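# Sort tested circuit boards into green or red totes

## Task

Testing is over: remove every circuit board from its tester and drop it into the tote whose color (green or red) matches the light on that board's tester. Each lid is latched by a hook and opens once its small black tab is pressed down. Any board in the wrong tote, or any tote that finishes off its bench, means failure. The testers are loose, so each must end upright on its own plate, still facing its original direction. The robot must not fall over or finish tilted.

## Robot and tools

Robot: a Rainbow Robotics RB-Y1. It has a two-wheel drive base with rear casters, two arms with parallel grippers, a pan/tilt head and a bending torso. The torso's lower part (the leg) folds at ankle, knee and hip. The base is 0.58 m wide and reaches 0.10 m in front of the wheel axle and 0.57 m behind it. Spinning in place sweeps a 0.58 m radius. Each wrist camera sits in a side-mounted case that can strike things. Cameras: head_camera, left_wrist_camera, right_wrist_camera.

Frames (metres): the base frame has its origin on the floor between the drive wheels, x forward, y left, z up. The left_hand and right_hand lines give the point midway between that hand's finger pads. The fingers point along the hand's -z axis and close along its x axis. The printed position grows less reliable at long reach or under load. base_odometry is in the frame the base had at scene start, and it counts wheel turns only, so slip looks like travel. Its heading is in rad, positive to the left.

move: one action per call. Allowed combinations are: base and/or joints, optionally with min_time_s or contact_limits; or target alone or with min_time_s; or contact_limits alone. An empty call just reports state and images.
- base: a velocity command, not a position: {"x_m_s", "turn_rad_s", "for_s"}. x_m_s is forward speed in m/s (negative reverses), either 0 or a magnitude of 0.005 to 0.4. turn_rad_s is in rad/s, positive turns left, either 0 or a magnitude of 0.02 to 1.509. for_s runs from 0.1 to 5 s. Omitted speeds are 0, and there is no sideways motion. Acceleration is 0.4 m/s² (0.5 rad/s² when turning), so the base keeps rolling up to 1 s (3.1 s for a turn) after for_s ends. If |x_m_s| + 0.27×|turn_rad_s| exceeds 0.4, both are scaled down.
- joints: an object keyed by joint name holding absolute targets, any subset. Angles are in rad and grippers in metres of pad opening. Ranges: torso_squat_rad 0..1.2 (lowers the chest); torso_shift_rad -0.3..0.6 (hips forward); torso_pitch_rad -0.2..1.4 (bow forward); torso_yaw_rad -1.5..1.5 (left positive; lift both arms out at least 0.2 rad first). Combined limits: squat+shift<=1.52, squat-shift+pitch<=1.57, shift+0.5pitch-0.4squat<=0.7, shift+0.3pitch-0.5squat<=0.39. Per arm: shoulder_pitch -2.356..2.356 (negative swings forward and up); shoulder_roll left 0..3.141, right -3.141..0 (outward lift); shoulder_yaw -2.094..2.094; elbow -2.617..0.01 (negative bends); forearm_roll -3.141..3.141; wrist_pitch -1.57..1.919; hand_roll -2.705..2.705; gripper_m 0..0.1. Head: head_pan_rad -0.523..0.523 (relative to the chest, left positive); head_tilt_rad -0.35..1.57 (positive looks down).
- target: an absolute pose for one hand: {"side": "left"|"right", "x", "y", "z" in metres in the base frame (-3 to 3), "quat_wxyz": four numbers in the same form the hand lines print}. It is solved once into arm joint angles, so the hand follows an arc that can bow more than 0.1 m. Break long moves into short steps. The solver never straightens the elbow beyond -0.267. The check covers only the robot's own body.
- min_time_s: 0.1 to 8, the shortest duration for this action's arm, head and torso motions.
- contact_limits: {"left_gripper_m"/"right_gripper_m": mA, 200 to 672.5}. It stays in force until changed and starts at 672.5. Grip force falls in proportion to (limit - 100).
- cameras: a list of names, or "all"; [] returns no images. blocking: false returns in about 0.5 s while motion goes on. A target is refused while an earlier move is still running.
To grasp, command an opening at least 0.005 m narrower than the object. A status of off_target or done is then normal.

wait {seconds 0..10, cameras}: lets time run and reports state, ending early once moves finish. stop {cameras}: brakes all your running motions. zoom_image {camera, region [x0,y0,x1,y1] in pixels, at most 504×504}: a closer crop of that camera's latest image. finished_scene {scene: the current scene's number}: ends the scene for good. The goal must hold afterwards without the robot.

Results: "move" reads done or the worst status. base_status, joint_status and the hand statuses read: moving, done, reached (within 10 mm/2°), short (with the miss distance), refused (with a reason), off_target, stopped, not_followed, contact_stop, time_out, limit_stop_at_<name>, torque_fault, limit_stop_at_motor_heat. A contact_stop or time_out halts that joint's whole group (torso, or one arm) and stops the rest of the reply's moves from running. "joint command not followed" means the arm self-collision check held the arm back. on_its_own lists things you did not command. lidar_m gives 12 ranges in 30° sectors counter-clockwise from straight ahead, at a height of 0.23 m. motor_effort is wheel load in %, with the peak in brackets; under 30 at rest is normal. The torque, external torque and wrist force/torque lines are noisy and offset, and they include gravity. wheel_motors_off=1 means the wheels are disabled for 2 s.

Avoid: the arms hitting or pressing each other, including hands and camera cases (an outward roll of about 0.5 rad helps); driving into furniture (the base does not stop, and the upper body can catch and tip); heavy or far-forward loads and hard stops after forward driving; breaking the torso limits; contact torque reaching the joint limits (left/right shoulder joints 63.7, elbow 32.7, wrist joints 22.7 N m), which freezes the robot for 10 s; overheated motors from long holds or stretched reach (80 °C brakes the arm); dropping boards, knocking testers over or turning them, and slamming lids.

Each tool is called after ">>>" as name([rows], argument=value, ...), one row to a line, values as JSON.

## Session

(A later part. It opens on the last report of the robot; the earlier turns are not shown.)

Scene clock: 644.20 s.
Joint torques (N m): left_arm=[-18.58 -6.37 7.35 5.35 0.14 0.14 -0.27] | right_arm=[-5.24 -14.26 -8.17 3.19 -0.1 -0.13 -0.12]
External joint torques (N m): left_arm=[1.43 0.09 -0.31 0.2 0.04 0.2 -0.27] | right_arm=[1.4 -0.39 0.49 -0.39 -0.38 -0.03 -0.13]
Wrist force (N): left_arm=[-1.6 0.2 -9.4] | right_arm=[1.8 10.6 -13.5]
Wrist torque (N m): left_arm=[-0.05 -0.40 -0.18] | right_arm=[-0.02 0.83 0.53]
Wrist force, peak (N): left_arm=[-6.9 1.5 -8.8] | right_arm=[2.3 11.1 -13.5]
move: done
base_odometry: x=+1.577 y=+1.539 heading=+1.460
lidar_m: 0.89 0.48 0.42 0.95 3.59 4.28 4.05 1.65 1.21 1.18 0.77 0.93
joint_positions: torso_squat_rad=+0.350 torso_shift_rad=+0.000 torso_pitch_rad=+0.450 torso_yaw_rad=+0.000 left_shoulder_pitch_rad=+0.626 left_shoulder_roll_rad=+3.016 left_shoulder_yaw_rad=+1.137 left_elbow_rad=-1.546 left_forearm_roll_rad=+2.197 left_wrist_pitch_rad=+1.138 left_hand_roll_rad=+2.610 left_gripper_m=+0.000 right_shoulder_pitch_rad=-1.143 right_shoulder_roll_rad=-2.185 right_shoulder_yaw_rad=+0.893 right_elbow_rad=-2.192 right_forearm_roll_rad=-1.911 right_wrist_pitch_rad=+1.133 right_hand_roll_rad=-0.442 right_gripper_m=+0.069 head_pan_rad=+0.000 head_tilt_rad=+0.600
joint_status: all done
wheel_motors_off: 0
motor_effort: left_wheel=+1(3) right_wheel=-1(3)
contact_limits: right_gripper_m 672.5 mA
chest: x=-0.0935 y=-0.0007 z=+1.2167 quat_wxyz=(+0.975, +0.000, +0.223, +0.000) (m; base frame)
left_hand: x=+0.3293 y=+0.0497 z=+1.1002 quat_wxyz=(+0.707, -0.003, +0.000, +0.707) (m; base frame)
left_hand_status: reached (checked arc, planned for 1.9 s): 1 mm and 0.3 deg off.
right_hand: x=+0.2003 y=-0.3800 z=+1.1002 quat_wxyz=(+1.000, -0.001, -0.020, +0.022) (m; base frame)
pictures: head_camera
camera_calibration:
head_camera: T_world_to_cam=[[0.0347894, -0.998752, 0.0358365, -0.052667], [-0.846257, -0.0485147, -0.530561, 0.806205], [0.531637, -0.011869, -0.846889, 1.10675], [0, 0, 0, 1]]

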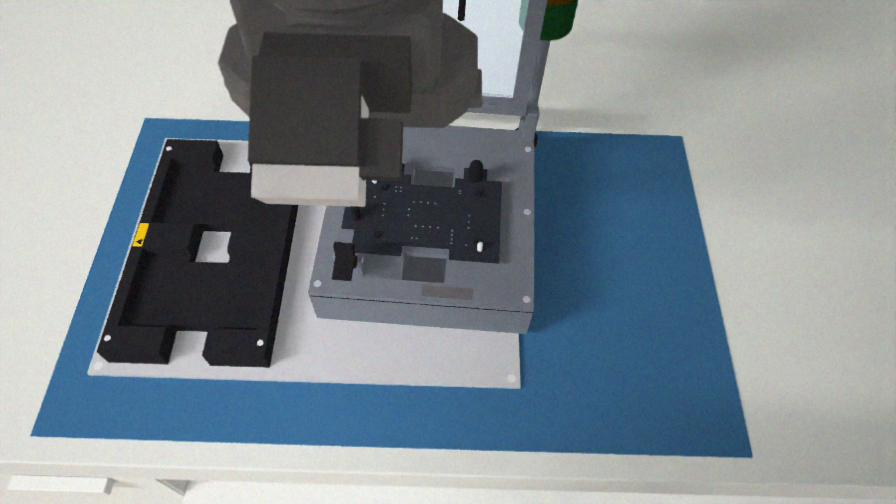

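>>> move()

Scene clock: 668.83 s.
Joint torques (N m): left_arm=[-18.5 -6.16 7.36 5.39 0.13 0.09 -0.26] | right_arm=[-5.5 -14.4 -7.95 3.2 0.01 -0.14 -0.01]
External joint torques (N m): left_arm=[1.51 0.3 -0.31 0.25 0.02 0.16 -0.26] | right_arm=[1.15 -0.53 0.71 -0.38 -0.27 -0.03 -0.01]
Motor temperatures (°C): left_arm=[29 32 30 33 38 35 41] | right_arm=[35 34 29 32 45 36 36]
Wrist force (N): left_arm=[-1.5 0.4 -9.7] | right_arm=[2.2 10.8 -13.2]
Wrist torque (N m): left_arm=[-0.09 -0.40 -0.19] | right_arm=[-0.04 0.88 0.53]
Wrist force, peak (N): left_arm=[-1.7 0.1 -9.8] | right_arm=[2.1 11.0 -13.5]
base_odometry: x=+1.577 y=+1.539 heading=+1.460
lidar_m: 0.90 0.48 0.42 0.95 3.59 4.27 4.05 1.64 1.23 1.19 0.78 0.93
base_status: not commanded
joint_positions: torso_squat_rad=+0.350 torso_shift_rad=+0.000 torso_pitch_rad=+0.450 torso_yaw_rad=+0.000 left_shoulder_pitch_rad=+0.626 left_shoulder_roll_rad=+3.016 left_shoulder_yaw_rad=+1.137 left_elbow_rad=-1.546 left_forearm_roll_rad=+2.197 left_wrist_pitch_rad=+1.138 left_hand_roll_rad=+2.610 left_gripper_m=+0.000 right_shoulder_pitch_rad=-1.143 right_shoulder_roll_rad=-2.185 right_shoulder_yaw_rad=+0.893 right_elbow_rad=-2.192 right_forearm_roll_rad=-1.911 right_wrist_pitch_rad=+1.133 right_hand_roll_rad=-0.442 right_gripper_m=+0.069 head_pan_rad=+0.000 head_tilt_rad=+0.600
joint_status: all done
wheel_motors_off: 0
motor_effort: left_wheel=+1(3) right_wheel=-1(3)
contact_limits: right_gripper_m 672.5 mA
chest: x=-0.0935 y=-0.0007 z=+1.2167 quat_wxyz=(+0.975, +0.000, +0.223, +0.000) (m; base frame)
left_hand: x=+0.3293 y=+0.0497 z=+1.1002 quat_wxyz=(+0.707, -0.003, +0.000, +0.707) (m; base frame)
left_hand_status: reached (checked arc, planned for 1.9 s): 1 mm and 0.3 deg off.
right_hand: x=+0.2003 y=-0.3800 z=+1.1002 quat_wxyz=(+1.000, -0.001, -0.020, +0.022) (m; base frame)
pictures: head_camera, left_wrist_camera, right_wrist_camera
camera_calibration:
head_camera: T_world_to_cam=[[0.0347895, -0.998752, 0.0358366, -0.052667], [-0.846258, -0.0485149, -0.53056, 0.806205], [0.531636, -0.0118691, -0.84689, 1.10675], [0, 0, 0, 1]] pos_world=[0.0957021, -0.000352132, 1.36692]
left_wrist_camera: T_world_to_cam=[[-0.0153604, 0.999747, -0.016442, -0.0278368], [0.870506, 0.0214611, 0.491689, -0.794409], [0.491917, -0.00676033, -0.870616, 0.86521], [0, 0, 0, 1]] pos_world=[0.265499, 0.0507278, 1.14341]
right_wrist_camera: T_world_to_cam=[[-0.998063, -0.0231411, -0.0577488, 0.25712], [-0.0463462, 0.895804, 0.442026, -0.103442], [0.0415026, 0.443847, -0.895141, 1.21683], [0, 0, 0, 1]] pos_world=[0.201327, -0.44147, 1.1498]

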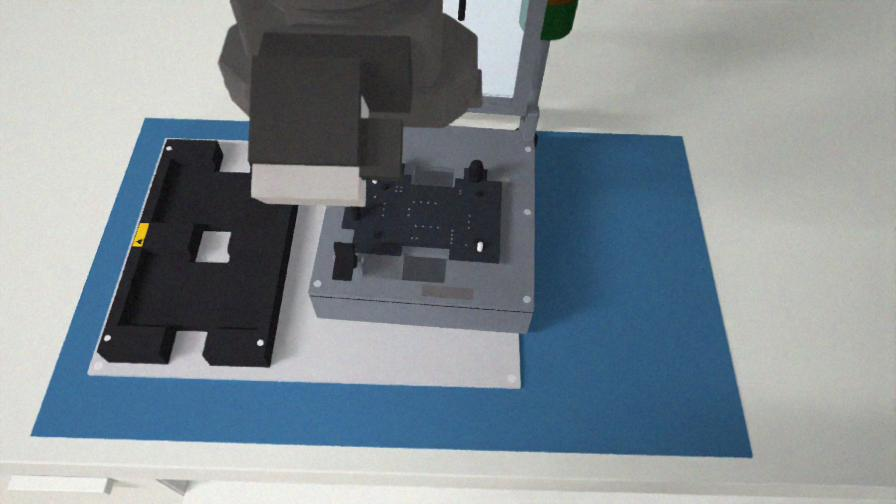

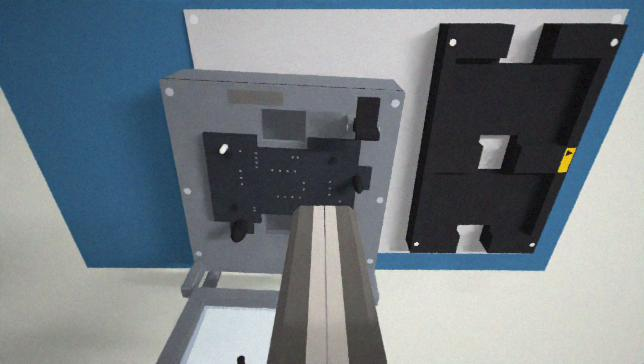

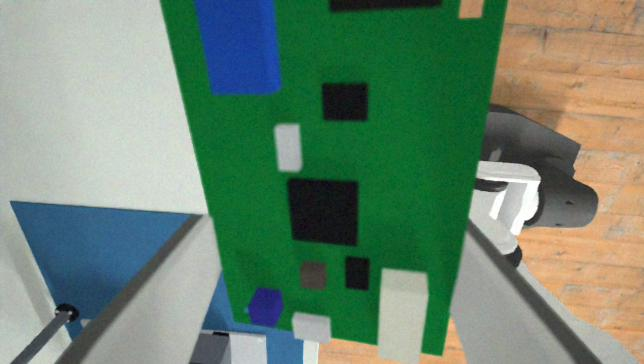

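>>> move(target={"side":"left","x":0.40,"y":-0.13,"z":1.10,"quat_wxyz":[0.7071,0,0,0.7071]}, min_time_s=3, cameras=["head_camera"])

>>> move(target={"side":"left","x":0.40,"y":-0.13,"z":0.96,"quat_wxyz":[0.7071,0,0,0.7071]}, min_time_s=3)

Scene clock: 679.03 s.
Wrist force, peak (N): left_arm=[-1.8 0.5 -9.9] | right_arm=[2.2 11.1 -13.5]
move: short
joint_status: all done
wheel_motors_off: 0
motor_effort: left_wheel=+1(3) right_wheel=-1(2)
contact_limits: right_gripper_m 672.5 mA
left_hand_status: short (checked arc, as near as the solve gets, planned for 3.0 s): 1 mm and 42.1 deg off. The place is met; only the turn is off.
pictures: head_camera
camera_calibration:
head_camera: T_world_to_cam=[[0.0347891, -0.998752, 0.035837, -0.0526672], [-0.846258, -0.0485148, -0.530559, 0.806205], [0.531636, -0.0118696, -0.84689, 1.10675], [0, 0, 0, 1]]

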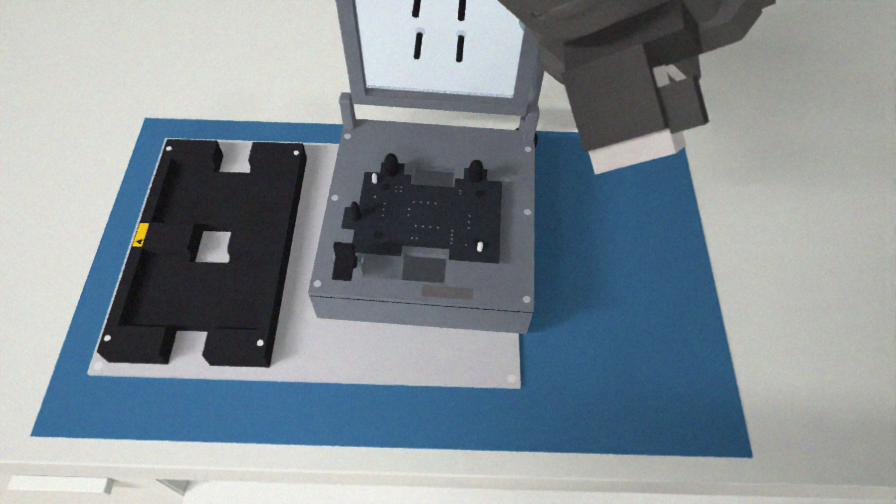

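Scene clock: 682.37 s.
Joint torques (N m): left_arm=[-18.77 -4.41 11.83 -1.62 0.14 -1.92 0.45] | right_arm=[-5.57 -14.05 -8.11 3.27 0.01 -0.13 -0.11]
External joint torques (N m): left_arm=[2.27 1.52 1.27 -0.48 0.03 -0.26 0.42] | right_arm=[1.07 -0.18 0.54 -0.31 -0.26 -0.02 -0.11]
Wrist force (N): left_arm=[2.8 2.3 -6.7] | right_arm=[2.1 10.7 -13.4]
Wrist torque (N m): left_arm=[-0.10 -0.19 -0.21] | right_arm=[-0.03 0.86 0.54]
Wrist force, peak (N): left_arm=[2.3 2.2 -7.9] | right_arm=[2.3 11.2 -13.4]
move: short
base_odometry: x=+1.577 y=+1.539 heading=+1.460
lidar_m: 0.90 0.48 0.41 0.96 3.59 4.28 4.05 1.65 1.22 1.18 0.77 0.94
joint_positions: torso_squat_rad=+0.350 torso_shift_rad=+0.000 torso_pitch_rad=+0.450 torso_yaw_rad=+0.000 left_shoulder_pitch_rad=+1.470 left_shoulder_roll_rad=+3.141 left_shoulder_yaw_rad=+1.596 left_elbow_rad=-1.408 left_forearm_roll_rad=+1.395 left_wrist_pitch_rad=+0.173 left_hand_roll_rad=+2.705 left_gripper_m=+0.000 right_shoulder_pitch_rad=-1.143 right_shoulder_roll_rad=-2.185 right_shoulder_yaw_rad=+0.893 right_elbow_rad=-2.192 right_forearm_roll_rad=-1.911 right_wrist_pitch_rad=+1.133 right_hand_roll_rad=-0.442 right_gripper_m=+0.069 head_pan_rad=+0.000 head_tilt_rad=+0.600
joint_status: all done
wheel_motors_off: 0
motor_effort: left_wheel=+2(3) right_wheel=+0(2)
contact_limits: right_gripper_m 672.5 mA
chest: x=-0.0935 y=-0.0007 z=+1.2167 quat_wxyz=(+0.975, +0.000, +0.223, +0.000) (m; base frame)
left_hand: x=+0.3892 y=-0.1075 z=+0.9738 quat_wxyz=(+0.645, -0.433, +0.169, +0.607) (m; base frame)
left_hand_status: short (checked arc, as near as the solve gets, planned for 3.0 s): 29 mm and 55.5 deg off.
right_hand: x=+0.2003 y=-0.3800 z=+1.1002 quat_wxyz=(+1.000, -0.001, -0.020, +0.022) (m; base frame)
pictures: head_camera, left_wrist_camera, right_wrist_camera
camera_calibration:
head_camera: T_world_to_cam=[[0.0347893, -0.998752, 0.0358369, -0.0526671], [-0.846258, -0.0485148, -0.530559, 0.806205], [0.531636, -0.0118695, -0.84689, 1.10675], [0, 0, 0, 1]]
left_wrist_camera: T_world_to_cam=[[0.195559, 0.624062, -0.756507, 0.726311], [0.664435, 0.483058, 0.570246, -0.727722], [0.721306, -0.614167, -0.320183, 0.0340375], [0, 0, 0, 1]]
right_wrist_camera: T_world_to_cam=[[-0.998063, -0.0231409, -0.0577493, 0.257121], [-0.0463462, 0.895804, 0.442026, -0.103441], [0.0415031, 0.443846, -0.895141, 1.21683], [0, 0, 0, 1]]

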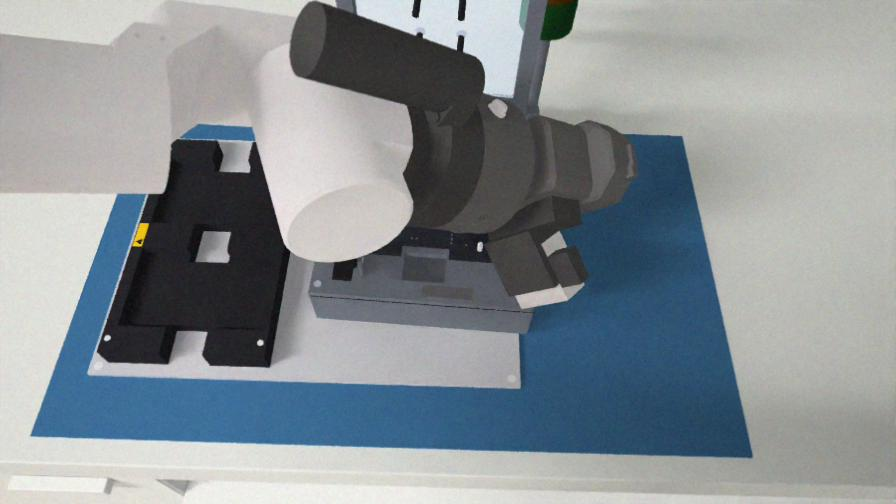

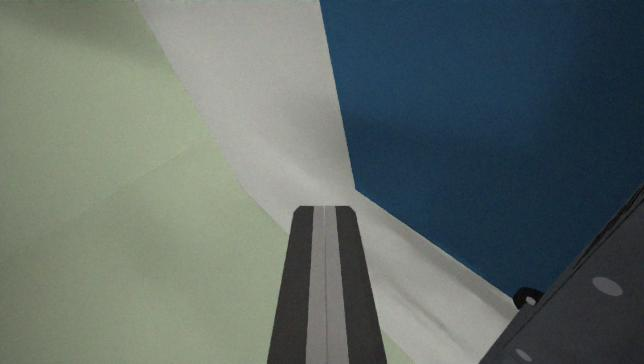

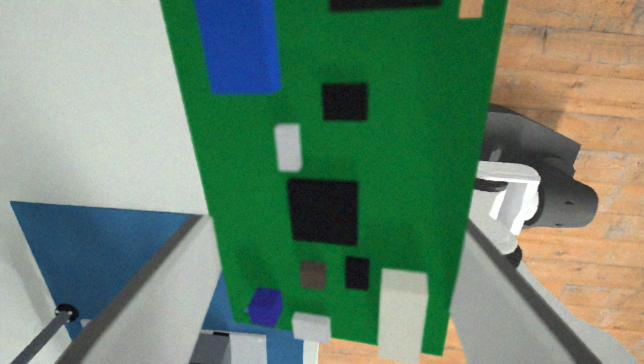

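>>> move(target={"side":"left","x":0.36,"y":-0.1,"z":1.10,"quat_wxyz":[0.645,-0.433,0.169,0.607]}, min_time_s=3, cameras=["head_camera"])

>>> move(target={"side":"left","x":0.33,"y":0.05,"z":1.12,"quat_wxyz":[0.7071,0,0,0.7071]}, min_time_s=3, cameras=["head_camera"])

>>> move(target={"side":"left","x":0.27,"y":0.25,"z":1.12,"quat_wxyz":[0.9999,0,0,-0.013]}, min_time_s=4)

Scene clock: 707.37 s.
Wrist force, peak (N): left_arm=[2.8 2.2 -7.2] | right_arm=[2.2 11.0 -13.6]
move: short
joint_status: all done
wheel_motors_off: 0
motor_effort: left_wheel=+1(3) right_wheel=+0(3)
contact_limits: right_gripper_m 672.5 mA
left_hand_status: short (checked arc, as near as the solve gets, planned for 3.0 s): 0 mm and 3.7 deg off. The place is met; only the turn is off.
pictures: head_camera
camera_calibration:
head_camera: T_world_to_cam=[[0.0347895, -0.998752, 0.0358368, -0.052667], [-0.846258, -0.048515, -0.530559, 0.806205], [0.531636, -0.0118693, -0.84689, 1.10675], [0, 0, 0, 1]]

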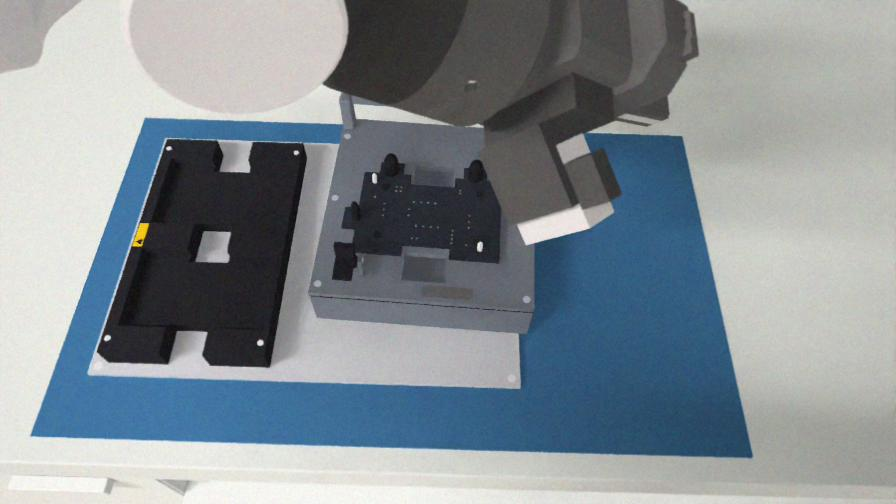

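Scene clock: 710.70 s.
Wrist force, peak (N): left_arm=[-1.6 0.1 -9.7] | right_arm=[2.1 10.8 -13.7]
move: done
joint_status: all done
wheel_motors_off: 0
motor_effort: left_wheel=+1(3) right_wheel=+0(3)
contact_limits: right_gripper_m 672.5 mA
left_hand_status: reached (checked arc, planned for 3.0 s): 0 mm and 0.4 deg off.
pictures: head_camera
camera_calibration:
head_camera: T_world_to_cam=[[0.0347893, -0.998752, 0.0358369, -0.0526671], [-0.846258, -0.0485149, -0.53056, 0.806205], [0.531636, -0.0118695, -0.84689, 1.10675], [0, 0, 0, 1]]

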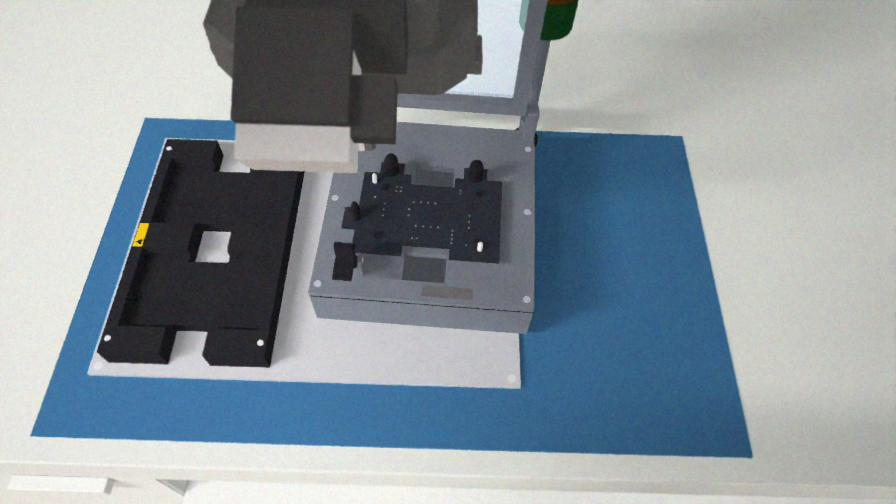

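Scene clock: 715.03 s.
Joint torques (N m): left_arm=[-11.47 -3.94 10.6 2.01 -0.02 0.1 -0.13] | right_arm=[-5.49 -14.18 -7.93 3.21 -0.08 -0.15 -0.04]
External joint torques (N m): left_arm=[1.93 -0.88 1.2 -0.73 -0.02 0.17 -0.13] | right_arm=[1.16 -0.31 0.72 -0.37 -0.36 -0.05 -0.04]
Wrist force (N): left_arm=[-1.9 0.0 -9.3] | right_arm=[1.8 10.8 -13.6]
Wrist torque (N m): left_arm=[-0.04 -0.44 -0.18] | right_arm=[-0.05 0.81 0.54]
Wrist force, peak (N): left_arm=[-1.9 0.1 -9.7] | right_arm=[1.9 11.1 -13.6]
move: done
base_odometry: x=+1.577 y=+1.539 heading=+1.460
lidar_m: 0.89 0.48 0.41 0.94 3.59 4.28 4.05 1.65 1.22 1.18 0.77 0.93
joint_positions: torso_squat_rad=+0.350 torso_shift_rad=+0.000 torso_pitch_rad=+0.450 torso_yaw_rad=+0.000 left_shoulder_pitch_rad=+0.973 left_shoulder_roll_rad=+2.236 left_shoulder_yaw_rad=+1.553 left_elbow_rad=-2.034 left_forearm_roll_rad=+1.858 left_wrist_pitch_rad=+1.419 left_hand_roll_rad=+0.915 left_gripper_m=+0.000 right_shoulder_pitch_rad=-1.143 right_shoulder_roll_rad=-2.185 right_shoulder_yaw_rad=+0.893 right_elbow_rad=-2.192 right_forearm_roll_rad=-1.911 right_wrist_pitch_rad=+1.133 right_hand_roll_rad=-0.442 right_gripper_m=+0.069 head_pan_rad=+0.000 head_tilt_rad=+0.600
joint_status: all done
wheel_motors_off: 0
motor_effort: left_wheel=+2(3) right_wheel=-1(3)
contact_limits: right_gripper_m 672.5 mA
chest: x=-0.0935 y=-0.0007 z=+1.2167 quat_wxyz=(+0.975, +0.000, +0.223, +0.000) (m; base frame)
left_hand: x=+0.2703 y=+0.2499 z=+1.1203 quat_wxyz=(+1.000, +0.004, -0.006, -0.009) (m; base frame)
left_hand_status: reached (checked arc, planned for 4.0 s): 0 mm and 1.0 deg off.
right_hand: x=+0.2003 y=-0.3800 z=+1.1002 quat_wxyz=(+1.000, -0.001, -0.020, +0.022) (m; base frame)
pictures: head_camera, left_wrist_camera, right_wrist_camera
camera_calibration:
head_camera: T_world_to_cam=[[0.0347892, -0.998752, 0.0358369, -0.0526672], [-0.846258, -0.0485148, -0.53056, 0.806205], [0.531636, -0.0118696, -0.84689, 1.10675], [0, 0, 0, 1]]
left_wrist_camera: T_world_to_cam=[[0.999998, -0.00171686, 0.000600645, -0.271864], [-0.00179366, -0.875988, 0.482329, -0.286671], [-0.000301935, -0.482329, -0.87599, 1.17098], [0, 0, 0, 1]]
right_wrist_camera: T_world_to_cam=[[-0.998063, -0.0231409, -0.057749, 0.257121], [-0.0463461, 0.895804, 0.442026, -0.103442], [0.0415029, 0.443846, -0.895141, 1.21683], [0, 0, 0, 1]]

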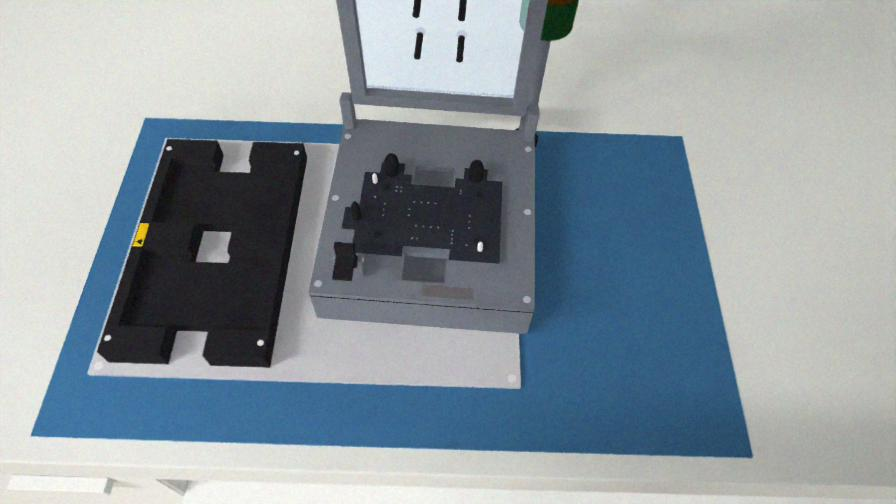

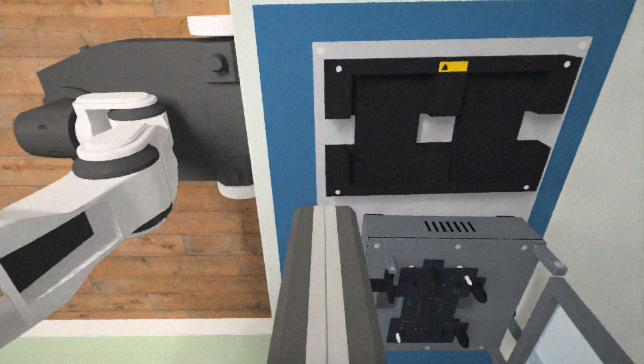

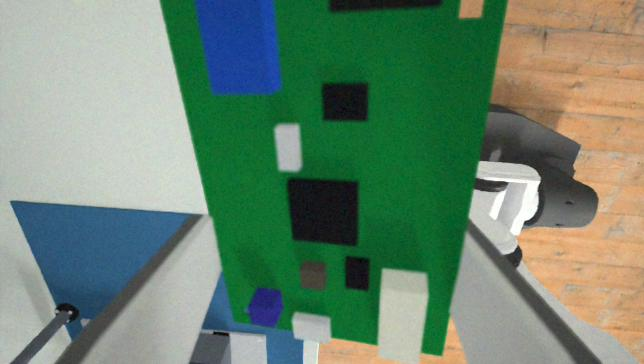

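>>> move(target={"side":"left","x":0.36,"y":0.02,"z":1.08,"quat_wxyz":[0.9999,0,0,-0.013]}, min_time_s=3, cameras=["head_camera"])

>>> move(joints={"left_gripper_m":0.084}, cameras=[])

>>> move(target={"side":"left","x":0.405,"y":0.02,"z":1.01,"quat_wxyz":[0.9999,0,0,-0.013]}, min_time_s=3)

Scene clock: 729.83 s.
Wrist force, peak (N): left_arm=[-2.0 -0.1 -9.8] | right_arm=[2.0 11.1 -13.6]
move: done
joint_status: all done
wheel_motors_off: 0
motor_effort: left_wheel=+1(3) right_wheel=+0(2)
contact_limits: right_gripper_m 672.5 mA
left_hand_status: reached (checked arc, planned for 3.0 s): 0 mm and 0.0 deg off.
pictures: head_camera
camera_calibration:
head_camera: T_world_to_cam=[[0.0347893, -0.998752, 0.0358368, -0.0526671], [-0.846258, -0.0485149, -0.53056, 0.806205], [0.531636, -0.0118694, -0.84689, 1.10675], [0, 0, 0, 1]]

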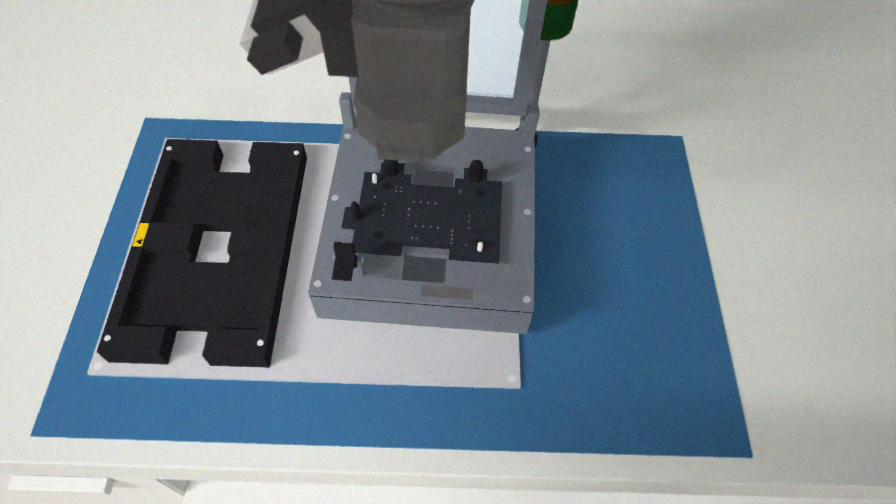

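Scene clock: 731.33 s.
Wrist force, peak (N): left_arm=[-1.7 0.0 -9.6] | right_arm=[2.1 10.8 -13.7]
move: done
joint_status: all done
wheel_motors_off: 0
motor_effort: left_wheel=+2(3) right_wheel=+1(3)
contact_limits: right_gripper_m 672.5 mA
pictures: none

Scene clock: 734.67 s.
Joint torques (N m): left_arm=[-20.68 -5.28 7.67 2.69 0.02 -0.74 -0.26] | right_arm=[-5.4 -14.18 -7.74 3.25 -0.11 -0.15 -0.02]
External joint torques (N m): left_arm=[2.4 2.16 -1.53 0.81 0.03 -0.35 -0.25] | right_arm=[1.25 -0.31 0.92 -0.33 -0.39 -0.04 -0.03]
Wrist force (N): left_arm=[-2.1 1.0 -9.2] | right_arm=[2.1 10.7 -13.4]
Wrist torque (N m): left_arm=[-0.09 -0.43 -0.21] | right_arm=[-0.05 0.86 0.54]
Wrist force, peak (N): left_arm=[-1.9 0.2 -9.7] | right_arm=[2.1 10.8 -13.6]
move: short
base_odometry: x=+1.577 y=+1.539 heading=+1.460
lidar_m: 0.90 0.48 0.41 0.95 3.60 4.28 4.05 1.64 1.23 1.18 0.76 0.93
joint_positions: torso_squat_rad=+0.350 torso_shift_rad=+0.000 torso_pitch_rad=+0.450 torso_yaw_rad=+0.000 left_shoulder_pitch_rad=+1.136 left_shoulder_roll_rad=+3.141 left_shoulder_yaw_rad=+1.571 left_elbow_rad=-1.215 left_forearm_roll_rad=+1.726 left_wrist_pitch_rad=+1.139 left_hand_roll_rad=+0.974 left_gripper_m=+0.084 right_shoulder_pitch_rad=-1.143 right_shoulder_roll_rad=-2.185 right_shoulder_yaw_rad=+0.893 right_elbow_rad=-2.192 right_forearm_roll_rad=-1.911 right_wrist_pitch_rad=+1.133 right_hand_roll_rad=-0.442 right_gripper_m=+0.069 head_pan_rad=+0.000 head_tilt_rad=+0.600
joint_status: all done
wheel_motors_off: 0
motor_effort: left_wheel=+2(3) right_wheel=+0(2)
contact_limits: right_gripper_m 672.5 mA
chest: x=-0.0935 y=-0.0007 z=+1.2167 quat_wxyz=(+0.975, +0.000, +0.223, +0.000) (m; base frame)
left_hand: x=+0.4047 y=+0.0205 z=+1.0105 quat_wxyz=(+0.996, -0.064, -0.056, -0.013) (m; base frame)
left_hand_status: short (checked arc, as near as the solve gets, planned for 3.0 s): 1 mm and 9.7 deg off. The place is met; only the turn is off.
right_hand: x=+0.2003 y=-0.3800 z=+1.1002 quat_wxyz=(+1.000, -0.001, -0.020, +0.022) (m; base frame)
pictures: head_camera, left_wrist_camera, right_wrist_camera
camera_calibration:
head_camera: T_world_to_cam=[[0.0347892, -0.998752, 0.0358366, -0.052667], [-0.846258, -0.0485146, -0.53056, 0.806205], [0.531636, -0.0118693, -0.84689, 1.10675], [0, 0, 0, 1]]
left_wrist_camera: T_world_to_cam=[[0.995146, -0.00481071, 0.0982898, -0.50326], [-0.0625464, -0.802028, 0.594003, -0.524193], [0.0759735, -0.597268, -0.798436, 0.857368], [0, 0, 0, 1]]
right_wrist_camera: T_world_to_cam=[[-0.998063, -0.0231411, -0.057749, 0.257121], [-0.0463463, 0.895804, 0.442026, -0.103442], [0.0415028, 0.443847, -0.895141, 1.21683], [0, 0, 0, 1]]

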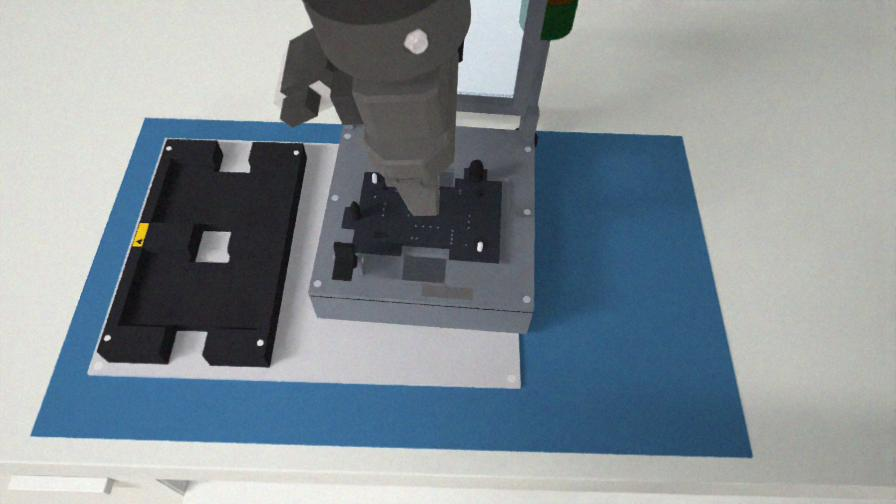

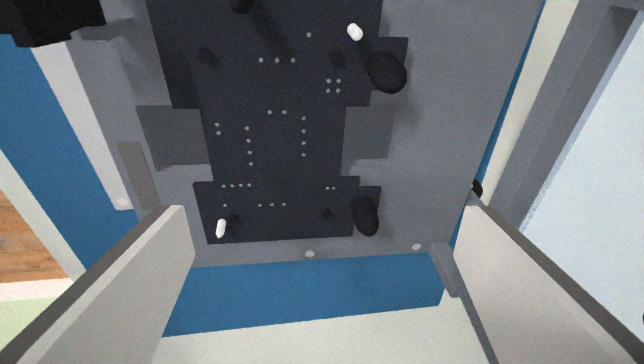

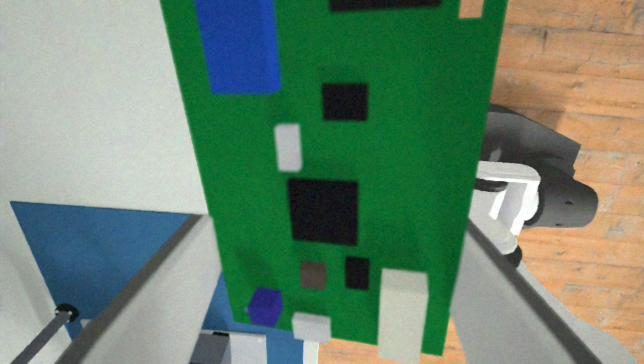

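>>> move(target={"side":"left","x":0.395,"y":0.025,"z":0.975,"quat_wxyz":[0.9999,0,0,-0.013]}, min_time_s=3, cameras=["head_camera","left_wrist_camera"])

Scene clock: 742.93 s.
Joint torques (N m): left_arm=[-20.32 -5.14 8.03 0.58 -0.05 -0.75 0.48] | right_arm=[-5.23 -14.14 -7.99 3.18 -0.04 -0.14 -0.08]
External joint torques (N m): left_arm=[2.41 2.1 -1.27 -0.76 -0.04 -0.37 0.49] | right_arm=[1.42 -0.26 0.67 -0.4 -0.32 -0.04 -0.08]
Wrist force (N): left_arm=[-2.1 1.1 -9.4] | right_arm=[2.4 10.6 -13.4]
Wrist torque (N m): left_arm=[-0.08 -0.43 -0.20] | right_arm=[-0.02 0.88 0.52]
Wrist force, peak (N): left_arm=[-2.4 1.2 -9.5] | right_arm=[2.2 11.1 -13.5]
move: short
base_odometry: x=+1.577 y=+1.539 heading=+1.460
lidar_m: 0.90 0.48 0.42 0.95 3.61 4.27 4.04 1.64 1.22 1.18 0.77 0.93
joint_positions: torso_squat_rad=+0.350 torso_shift_rad=+0.000 torso_pitch_rad=+0.450 torso_yaw_rad=+0.000 left_shoulder_pitch_rad=+1.213 left_shoulder_roll_rad=+3.141 left_shoulder_yaw_rad=+1.571 left_elbow_rad=-1.253 left_forearm_roll_rad=+1.657 left_wrist_pitch_rad=+1.088 left_hand_roll_rad=+1.008 left_gripper_m=+0.084 right_shoulder_pitch_rad=-1.143 right_shoulder_roll_rad=-2.185 right_shoulder_yaw_rad=+0.893 right_elbow_rad=-2.192 right_forearm_roll_rad=-1.911 right_wrist_pitch_rad=+1.133 right_hand_roll_rad=-0.442 right_gripper_m=+0.069 head_pan_rad=+0.000 head_tilt_rad=+0.600
joint_status: all done
wheel_motors_off: 0
motor_effort: left_wheel=+2(3) right_wheel=-2(2)
contact_limits: right_gripper_m 672.5 mA
chest: x=-0.0935 y=-0.0007 z=+1.2167 quat_wxyz=(+0.975, +0.000, +0.223, +0.000) (m; base frame)
left_hand: x=+0.3948 y=+0.0256 z=+0.9756 quat_wxyz=(+0.996, -0.065, -0.053, -0.013) (m; base frame)
left_hand_status: short (checked arc, as near as the solve gets, planned for 3.0 s): 1 mm and 9.6 deg off. The place is met; only the turn is off.
right_hand: x=+0.2003 y=-0.3800 z=+1.1002 quat_wxyz=(+1.000, -0.001, -0.020, +0.022) (m; base frame)
pictures: head_camera, left_wrist_camera
camera_calibration:
head_camera: T_world_to_cam=[[0.0347891, -0.998752, 0.0358368, -0.0526672], [-0.846258, -0.0485147, -0.530559, 0.806204], [0.531636, -0.0118695, -0.84689, 1.10675], [0, 0, 0, 1]]
left_wrist_camera: T_world_to_cam=[[0.995625, -0.00485946, 0.0933142, -0.485351], [-0.0597015, -0.801311, 0.595261, -0.502344], [0.0718811, -0.598228, -0.798095, 0.834574], [0, 0, 0, 1]]

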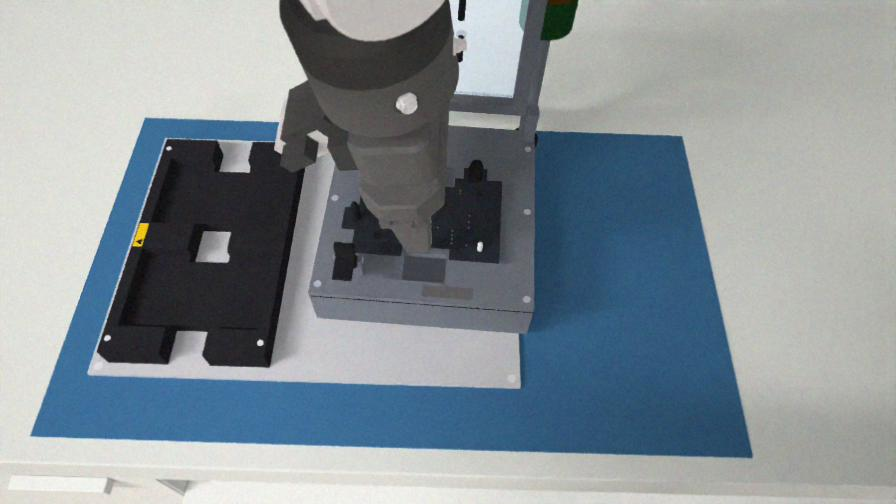

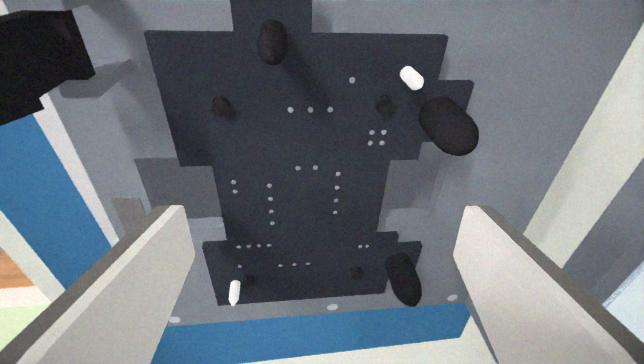

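>>> move(target={"side":"left","x":0.386,"y":0.026,"z":0.963,"quat_wxyz":[0.996,-0.065,-0.053,-0.013]}, min_time_s=2, cameras=["head_camera","left_wrist_camera"])

Scene clock: 753.63 s.
Joint torques (N m): left_arm=[-20.09 -8.38 7.81 0.51 -0.06 -0.69 0.44] | right_arm=[-5.32 -14.23 -8.13 2.96 -0.09 -0.06 -0.04]
External joint torques (N m): left_arm=[2.34 -1.26 -1.57 -0.67 -0.05 -0.32 0.45] | right_arm=[1.32 -0.36 0.52 -0.62 -0.37 0.05 -0.04]
Wrist force (N): left_arm=[-2.3 1.1 -9.3] | right_arm=[2.2 10.6 -13.3]
Wrist torque (N m): left_arm=[-0.07 -0.43 -0.19] | right_arm=[-0.02 0.88 0.52]
Wrist force, peak (N): left_arm=[-2.5 0.9 -9.5] | right_arm=[2.1 10.9 -13.7]
move: done
base_odometry: x=+1.577 y=+1.539 heading=+1.460
lidar_m: 0.89 0.47 0.42 0.95 3.60 4.28 4.06 1.65 1.23 1.18 0.77 0.94
joint_positions: torso_squat_rad=+0.350 torso_shift_rad=+0.000 torso_pitch_rad=+0.450 torso_yaw_rad=+0.000 left_shoulder_pitch_rad=+1.231 left_shoulder_roll_rad=+3.133 left_shoulder_yaw_rad=+1.557 left_elbow_rad=-1.296 left_forearm_roll_rad=+1.632 left_wrist_pitch_rad=+1.061 left_hand_roll_rad=+1.043 left_gripper_m=+0.084 right_shoulder_pitch_rad=-1.143 right_shoulder_roll_rad=-2.185 right_shoulder_yaw_rad=+0.893 right_elbow_rad=-2.192 right_forearm_roll_rad=-1.911 right_wrist_pitch_rad=+1.133 right_hand_roll_rad=-0.442 right_gripper_m=+0.069 head_pan_rad=+0.000 head_tilt_rad=+0.600
joint_status: all done
wheel_motors_off: 0
motor_effort: left_wheel=+2(3) right_wheel=+1(2)
contact_limits: right_gripper_m 672.5 mA
chest: x=-0.0935 y=-0.0007 z=+1.2167 quat_wxyz=(+0.975, +0.000, +0.223, +0.000) (m; base frame)
left_hand: x=+0.3856 y=+0.0258 z=+0.9637 quat_wxyz=(+0.996, -0.066, -0.052, -0.014) (m; base frame)
left_hand_status: reached (checked arc, planned for 2.0 s): 1 mm and 0.2 deg off.
right_hand: x=+0.2003 y=-0.3800 z=+1.1002 quat_wxyz=(+1.000, -0.001, -0.020, +0.022) (m; base frame)
pictures: head_camera, left_wrist_camera
camera_calibration:
head_camera: T_world_to_cam=[[0.0347892, -0.998752, 0.0358367, -0.052667], [-0.846258, -0.0485147, -0.53056, 0.806205], [0.531636, -0.0118694, -0.84689, 1.10675], [0, 0, 0, 1]]
left_wrist_camera: T_world_to_cam=[[0.995855, -0.00653645, 0.0907205, -0.472604], [-0.0596043, -0.800304, 0.596624, -0.497033], [0.0687042, -0.599559, -0.797376, 0.826409], [0, 0, 0, 1]]

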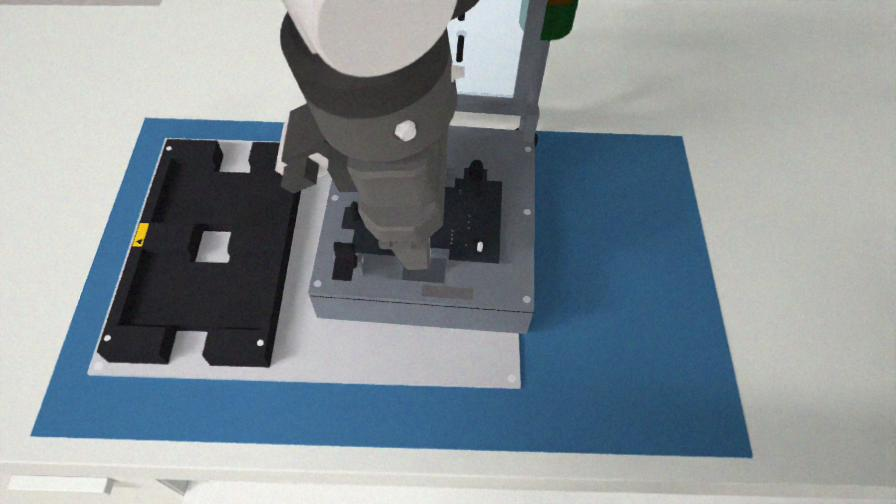

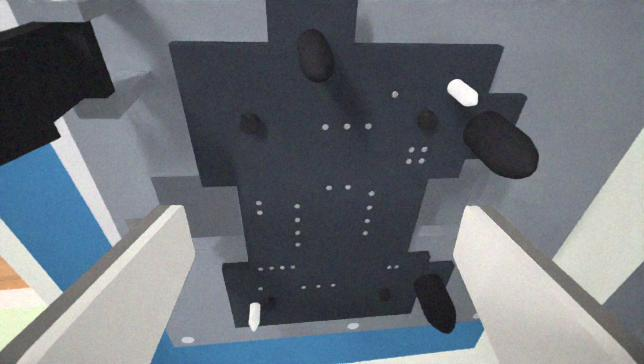

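>>> move(target={"side":"left","x":0.385,"y":0.028,"z":0.952,"quat_wxyz":[0.996,-0.065,-0.053,-0.013]}, min_time_s=2, cameras=["head_camera","left_wrist_camera"])

Scene clock: 763.80 s.
Joint torques (N m): left_arm=[-19.96 -5.05 7.81 2.19 0.01 -0.73 0.52] | right_arm=[-5.36 -14.45 -8.06 3.08 -0.06 -0.19 -0.04]
External joint torques (N m): left_arm=[2.41 2.03 -1.5 1.1 0.02 -0.35 0.53] | right_arm=[1.28 -0.57 0.59 -0.5 -0.34 -0.08 -0.04]
Wrist force (N): left_arm=[-2.3 1.1 -9.2] | right_arm=[2.0 10.7 -13.2]
Wrist torque (N m): left_arm=[-0.06 -0.42 -0.18] | right_arm=[-0.02 0.84 0.54]
Wrist force, peak (N): left_arm=[-2.0 1.1 -9.7] | right_arm=[2.0 11.2 -13.4]
move: done
base_odometry: x=+1.577 y=+1.539 heading=+1.460
lidar_m: 0.90 0.48 0.42 0.95 3.60 4.28 4.05 1.65 1.22 1.18 0.77 0.94
joint_positions: torso_squat_rad=+0.350 torso_shift_rad=+0.000 torso_pitch_rad=+0.450 torso_yaw_rad=+0.000 left_shoulder_pitch_rad=+1.250 left_shoulder_roll_rad=+3.138 left_shoulder_yaw_rad=+1.546 left_elbow_rad=-1.292 left_forearm_roll_rad=+1.616 left_wrist_pitch_rad=+1.039 left_hand_roll_rad=+1.046 left_gripper_m=+0.084 right_shoulder_pitch_rad=-1.143 right_shoulder_roll_rad=-2.185 right_shoulder_yaw_rad=+0.893 right_elbow_rad=-2.192 right_forearm_roll_rad=-1.911 right_wrist_pitch_rad=+1.133 right_hand_roll_rad=-0.442 right_gripper_m=+0.069 head_pan_rad=+0.000 head_tilt_rad=+0.600
joint_status: all done
wheel_motors_off: 0
motor_effort: left_wheel=+2(3) right_wheel=-1(3)
contact_limits: right_gripper_m 672.5 mA
chest: x=-0.0935 y=-0.0007 z=+1.2167 quat_wxyz=(+0.975, +0.000, +0.223, +0.000) (m; base frame)
left_hand: x=+0.3848 y=+0.0281 z=+0.9526 quat_wxyz=(+0.996, -0.065, -0.053, -0.013) (m; base frame)
left_hand_status: reached (checked arc, planned for 2.0 s): 1 mm and 0.0 deg off.
right_hand: x=+0.2003 y=-0.3800 z=+1.1002 quat_wxyz=(+1.000, -0.001, -0.020, +0.022) (m; base frame)
pictures: head_camera, left_wrist_camera
camera_calibration:
head_camera: T_world_to_cam=[[0.0347895, -0.998752, 0.0358368, -0.052667], [-0.846258, -0.048515, -0.53056, 0.806205], [0.531636, -0.0118693, -0.84689, 1.10675], [0, 0, 0, 1]]
left_wrist_camera: T_world_to_cam=[[0.995623, -0.00563443, 0.0932879, -0.473171], [-0.0603587, -0.800852, 0.595813, -0.487572], [0.0713527, -0.598836, -0.797687, 0.818319], [0, 0, 0, 1]]

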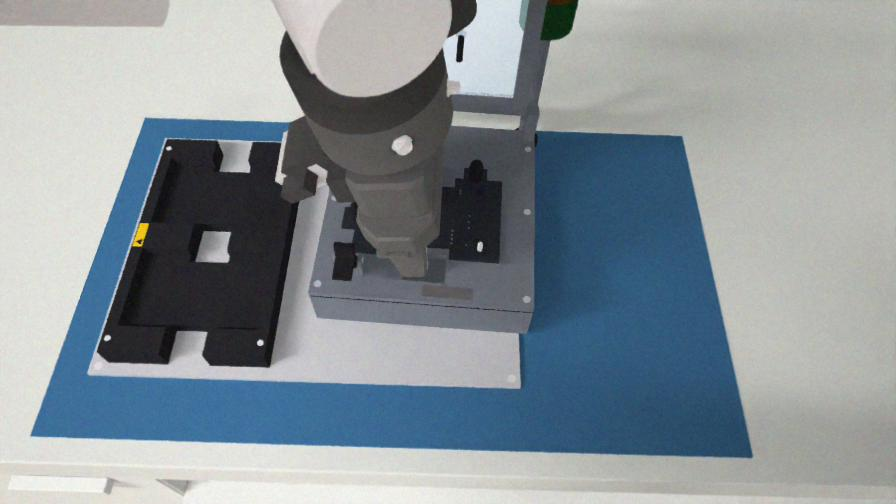

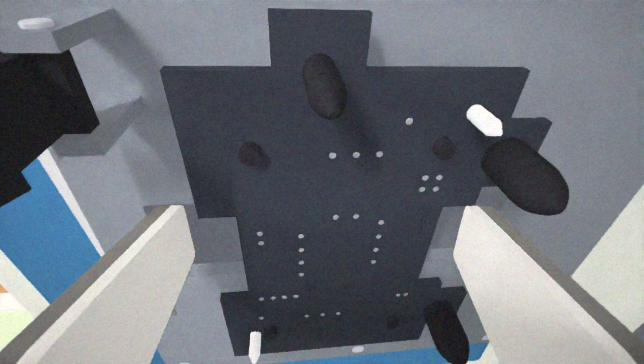

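>>> move(target={"side":"left","x":0.3845,"y":0.029,"z":0.945,"quat_wxyz":[0.996,-0.065,-0.053,-0.013]}, min_time_s=2, cameras=["left_wrist_camera"])

>>> move(target={"side":"left","x":0.3845,"y":0.037,"z":0.945,"quat_wxyz":[0.996,-0.065,-0.053,-0.013]}, min_time_s=2, cameras=["head_camera","left_wrist_camera"])

Scene clock: 773.57 s.
Wrist force, peak (N): left_arm=[2.6 -10.1 -2.6] | right_arm=[2.0 11.1 -13.5]
move: done
joint_status: all done
wheel_motors_off: 0
motor_effort: left_wheel=+2(3) right_wheel=-1(2)
contact_limits: right_gripper_m 672.5 mA
left_hand_status: reached (checked arc, planned for 2.0 s): 2 mm and 0.4 deg off.
pictures: left_wrist_camera
camera_calibration:
left_wrist_camera: T_world_to_cam=[[0.99521, -0.00617751, 0.0975613, -0.476371], [-0.0637456, -0.797641, 0.599754, -0.486508], [0.0741139, -0.603101, -0.794214, 0.809176], [0, 0, 0, 1]]

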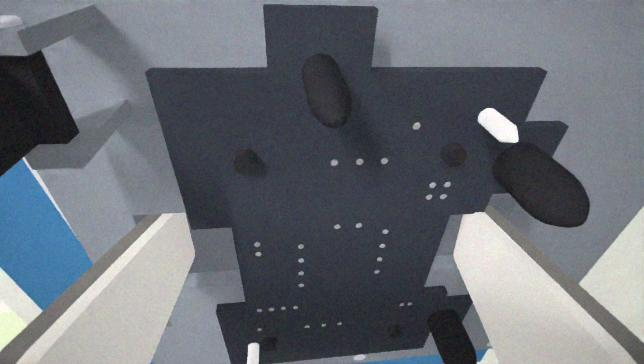

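Scene clock: 775.90 s.
Joint torques (N m): left_arm=[-13.22 -14.43 -0.1 2.97 -0.78 4.02 -0.05] | right_arm=[-5.43 -13.92 -7.99 3.1 -0.07 -0.18 -0.05]
External joint torques (N m): left_arm=[9.04 -7.34 -9.42 1.98 -0.77 4.4 -0.04] | right_arm=[1.21 -0.05 0.67 -0.48 -0.34 -0.07 -0.05]
Wrist force (N): left_arm=[0.2 -17.0 -4.9] | right_arm=[2.3 10.6 -13.4]
Wrist torque (N m): left_arm=[-0.47 -0.68 -0.30] | right_arm=[-0.02 0.89 0.53]
Wrist force, peak (N): left_arm=[-1.9 -16.6 -6.5] | right_arm=[2.2 11.0 -13.5]
move: done
base_odometry: x=+1.577 y=+1.539 heading=+1.460
lidar_m: 0.90 0.48 0.42 0.96 3.59 4.27 4.05 1.65 1.22 1.18 0.77 0.94
joint_positions: torso_squat_rad=+0.350 torso_shift_rad=+0.000 torso_pitch_rad=+0.450 torso_yaw_rad=+0.000 left_shoulder_pitch_rad=+1.269 left_shoulder_roll_rad=+3.124 left_shoulder_yaw_rad=+1.546 left_elbow_rad=-1.302 left_forearm_roll_rad=+1.604 left_wrist_pitch_rad=+1.023 left_hand_roll_rad=+1.038 left_gripper_m=+0.084 right_shoulder_pitch_rad=-1.143 right_shoulder_roll_rad=-2.185 right_shoulder_yaw_rad=+0.893 right_elbow_rad=-2.192 right_forearm_roll_rad=-1.911 right_wrist_pitch_rad=+1.133 right_hand_roll_rad=-0.442 right_gripper_m=+0.069 head_pan_rad=+0.000 head_tilt_rad=+0.600
joint_status: all done
wheel_motors_off: 0
motor_effort: left_wheel=+1(3) right_wheel=-1(2)
contact_limits: right_gripper_m 672.5 mA
chest: x=-0.0935 y=-0.0009 z=+1.2167 quat_wxyz=(+0.975, +0.001, +0.223, +0.000) (m; base frame)
left_hand: x=+0.3846 y=+0.0344 z=+0.9463 quat_wxyz=(+0.996, -0.067, -0.054, -0.014) (m; base frame)
left_hand_status: reached (checked arc, planned for 2.0 s): 3 mm and 0.3 deg off.
right_hand: x=+0.2002 y=-0.3802 z=+1.1001 quat_wxyz=(+1.000, -0.001, -0.020, +0.022) (m; base frame)
pictures: head_camera, left_wrist_camera
camera_calibration:
head_camera: T_world_to_cam=[[0.0345194, -0.998765, 0.0357319, -0.0527122], [-0.846239, -0.0482311, -0.530616, 0.806258], [0.531684, -0.0119212, -0.846859, 1.10673], [0, 0, 0, 1]]
left_wrist_camera: T_world_to_cam=[[0.995444, -0.00771087, 0.0950334, -0.473893], [-0.0633144, -0.798697, 0.598393, -0.480157], [0.0712888, -0.601684, -0.795547, 0.815172], [0, 0, 0, 1]]

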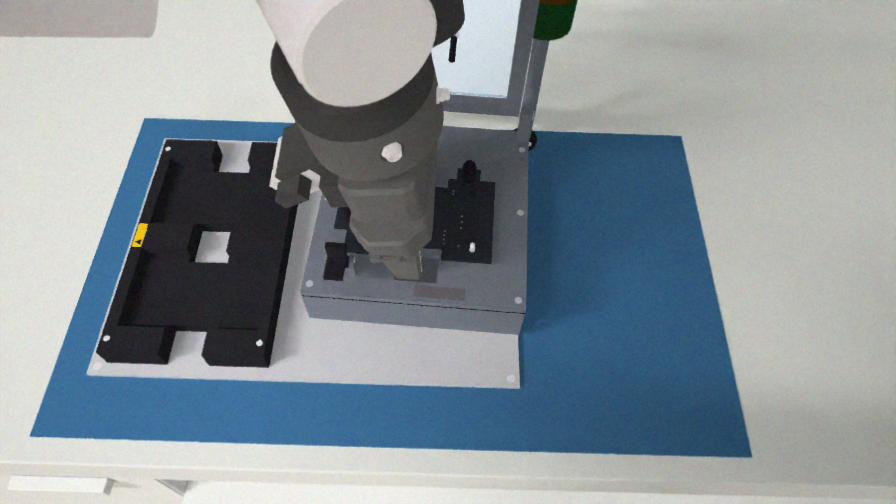

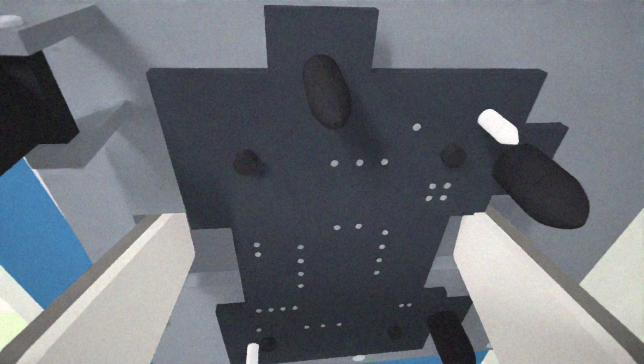

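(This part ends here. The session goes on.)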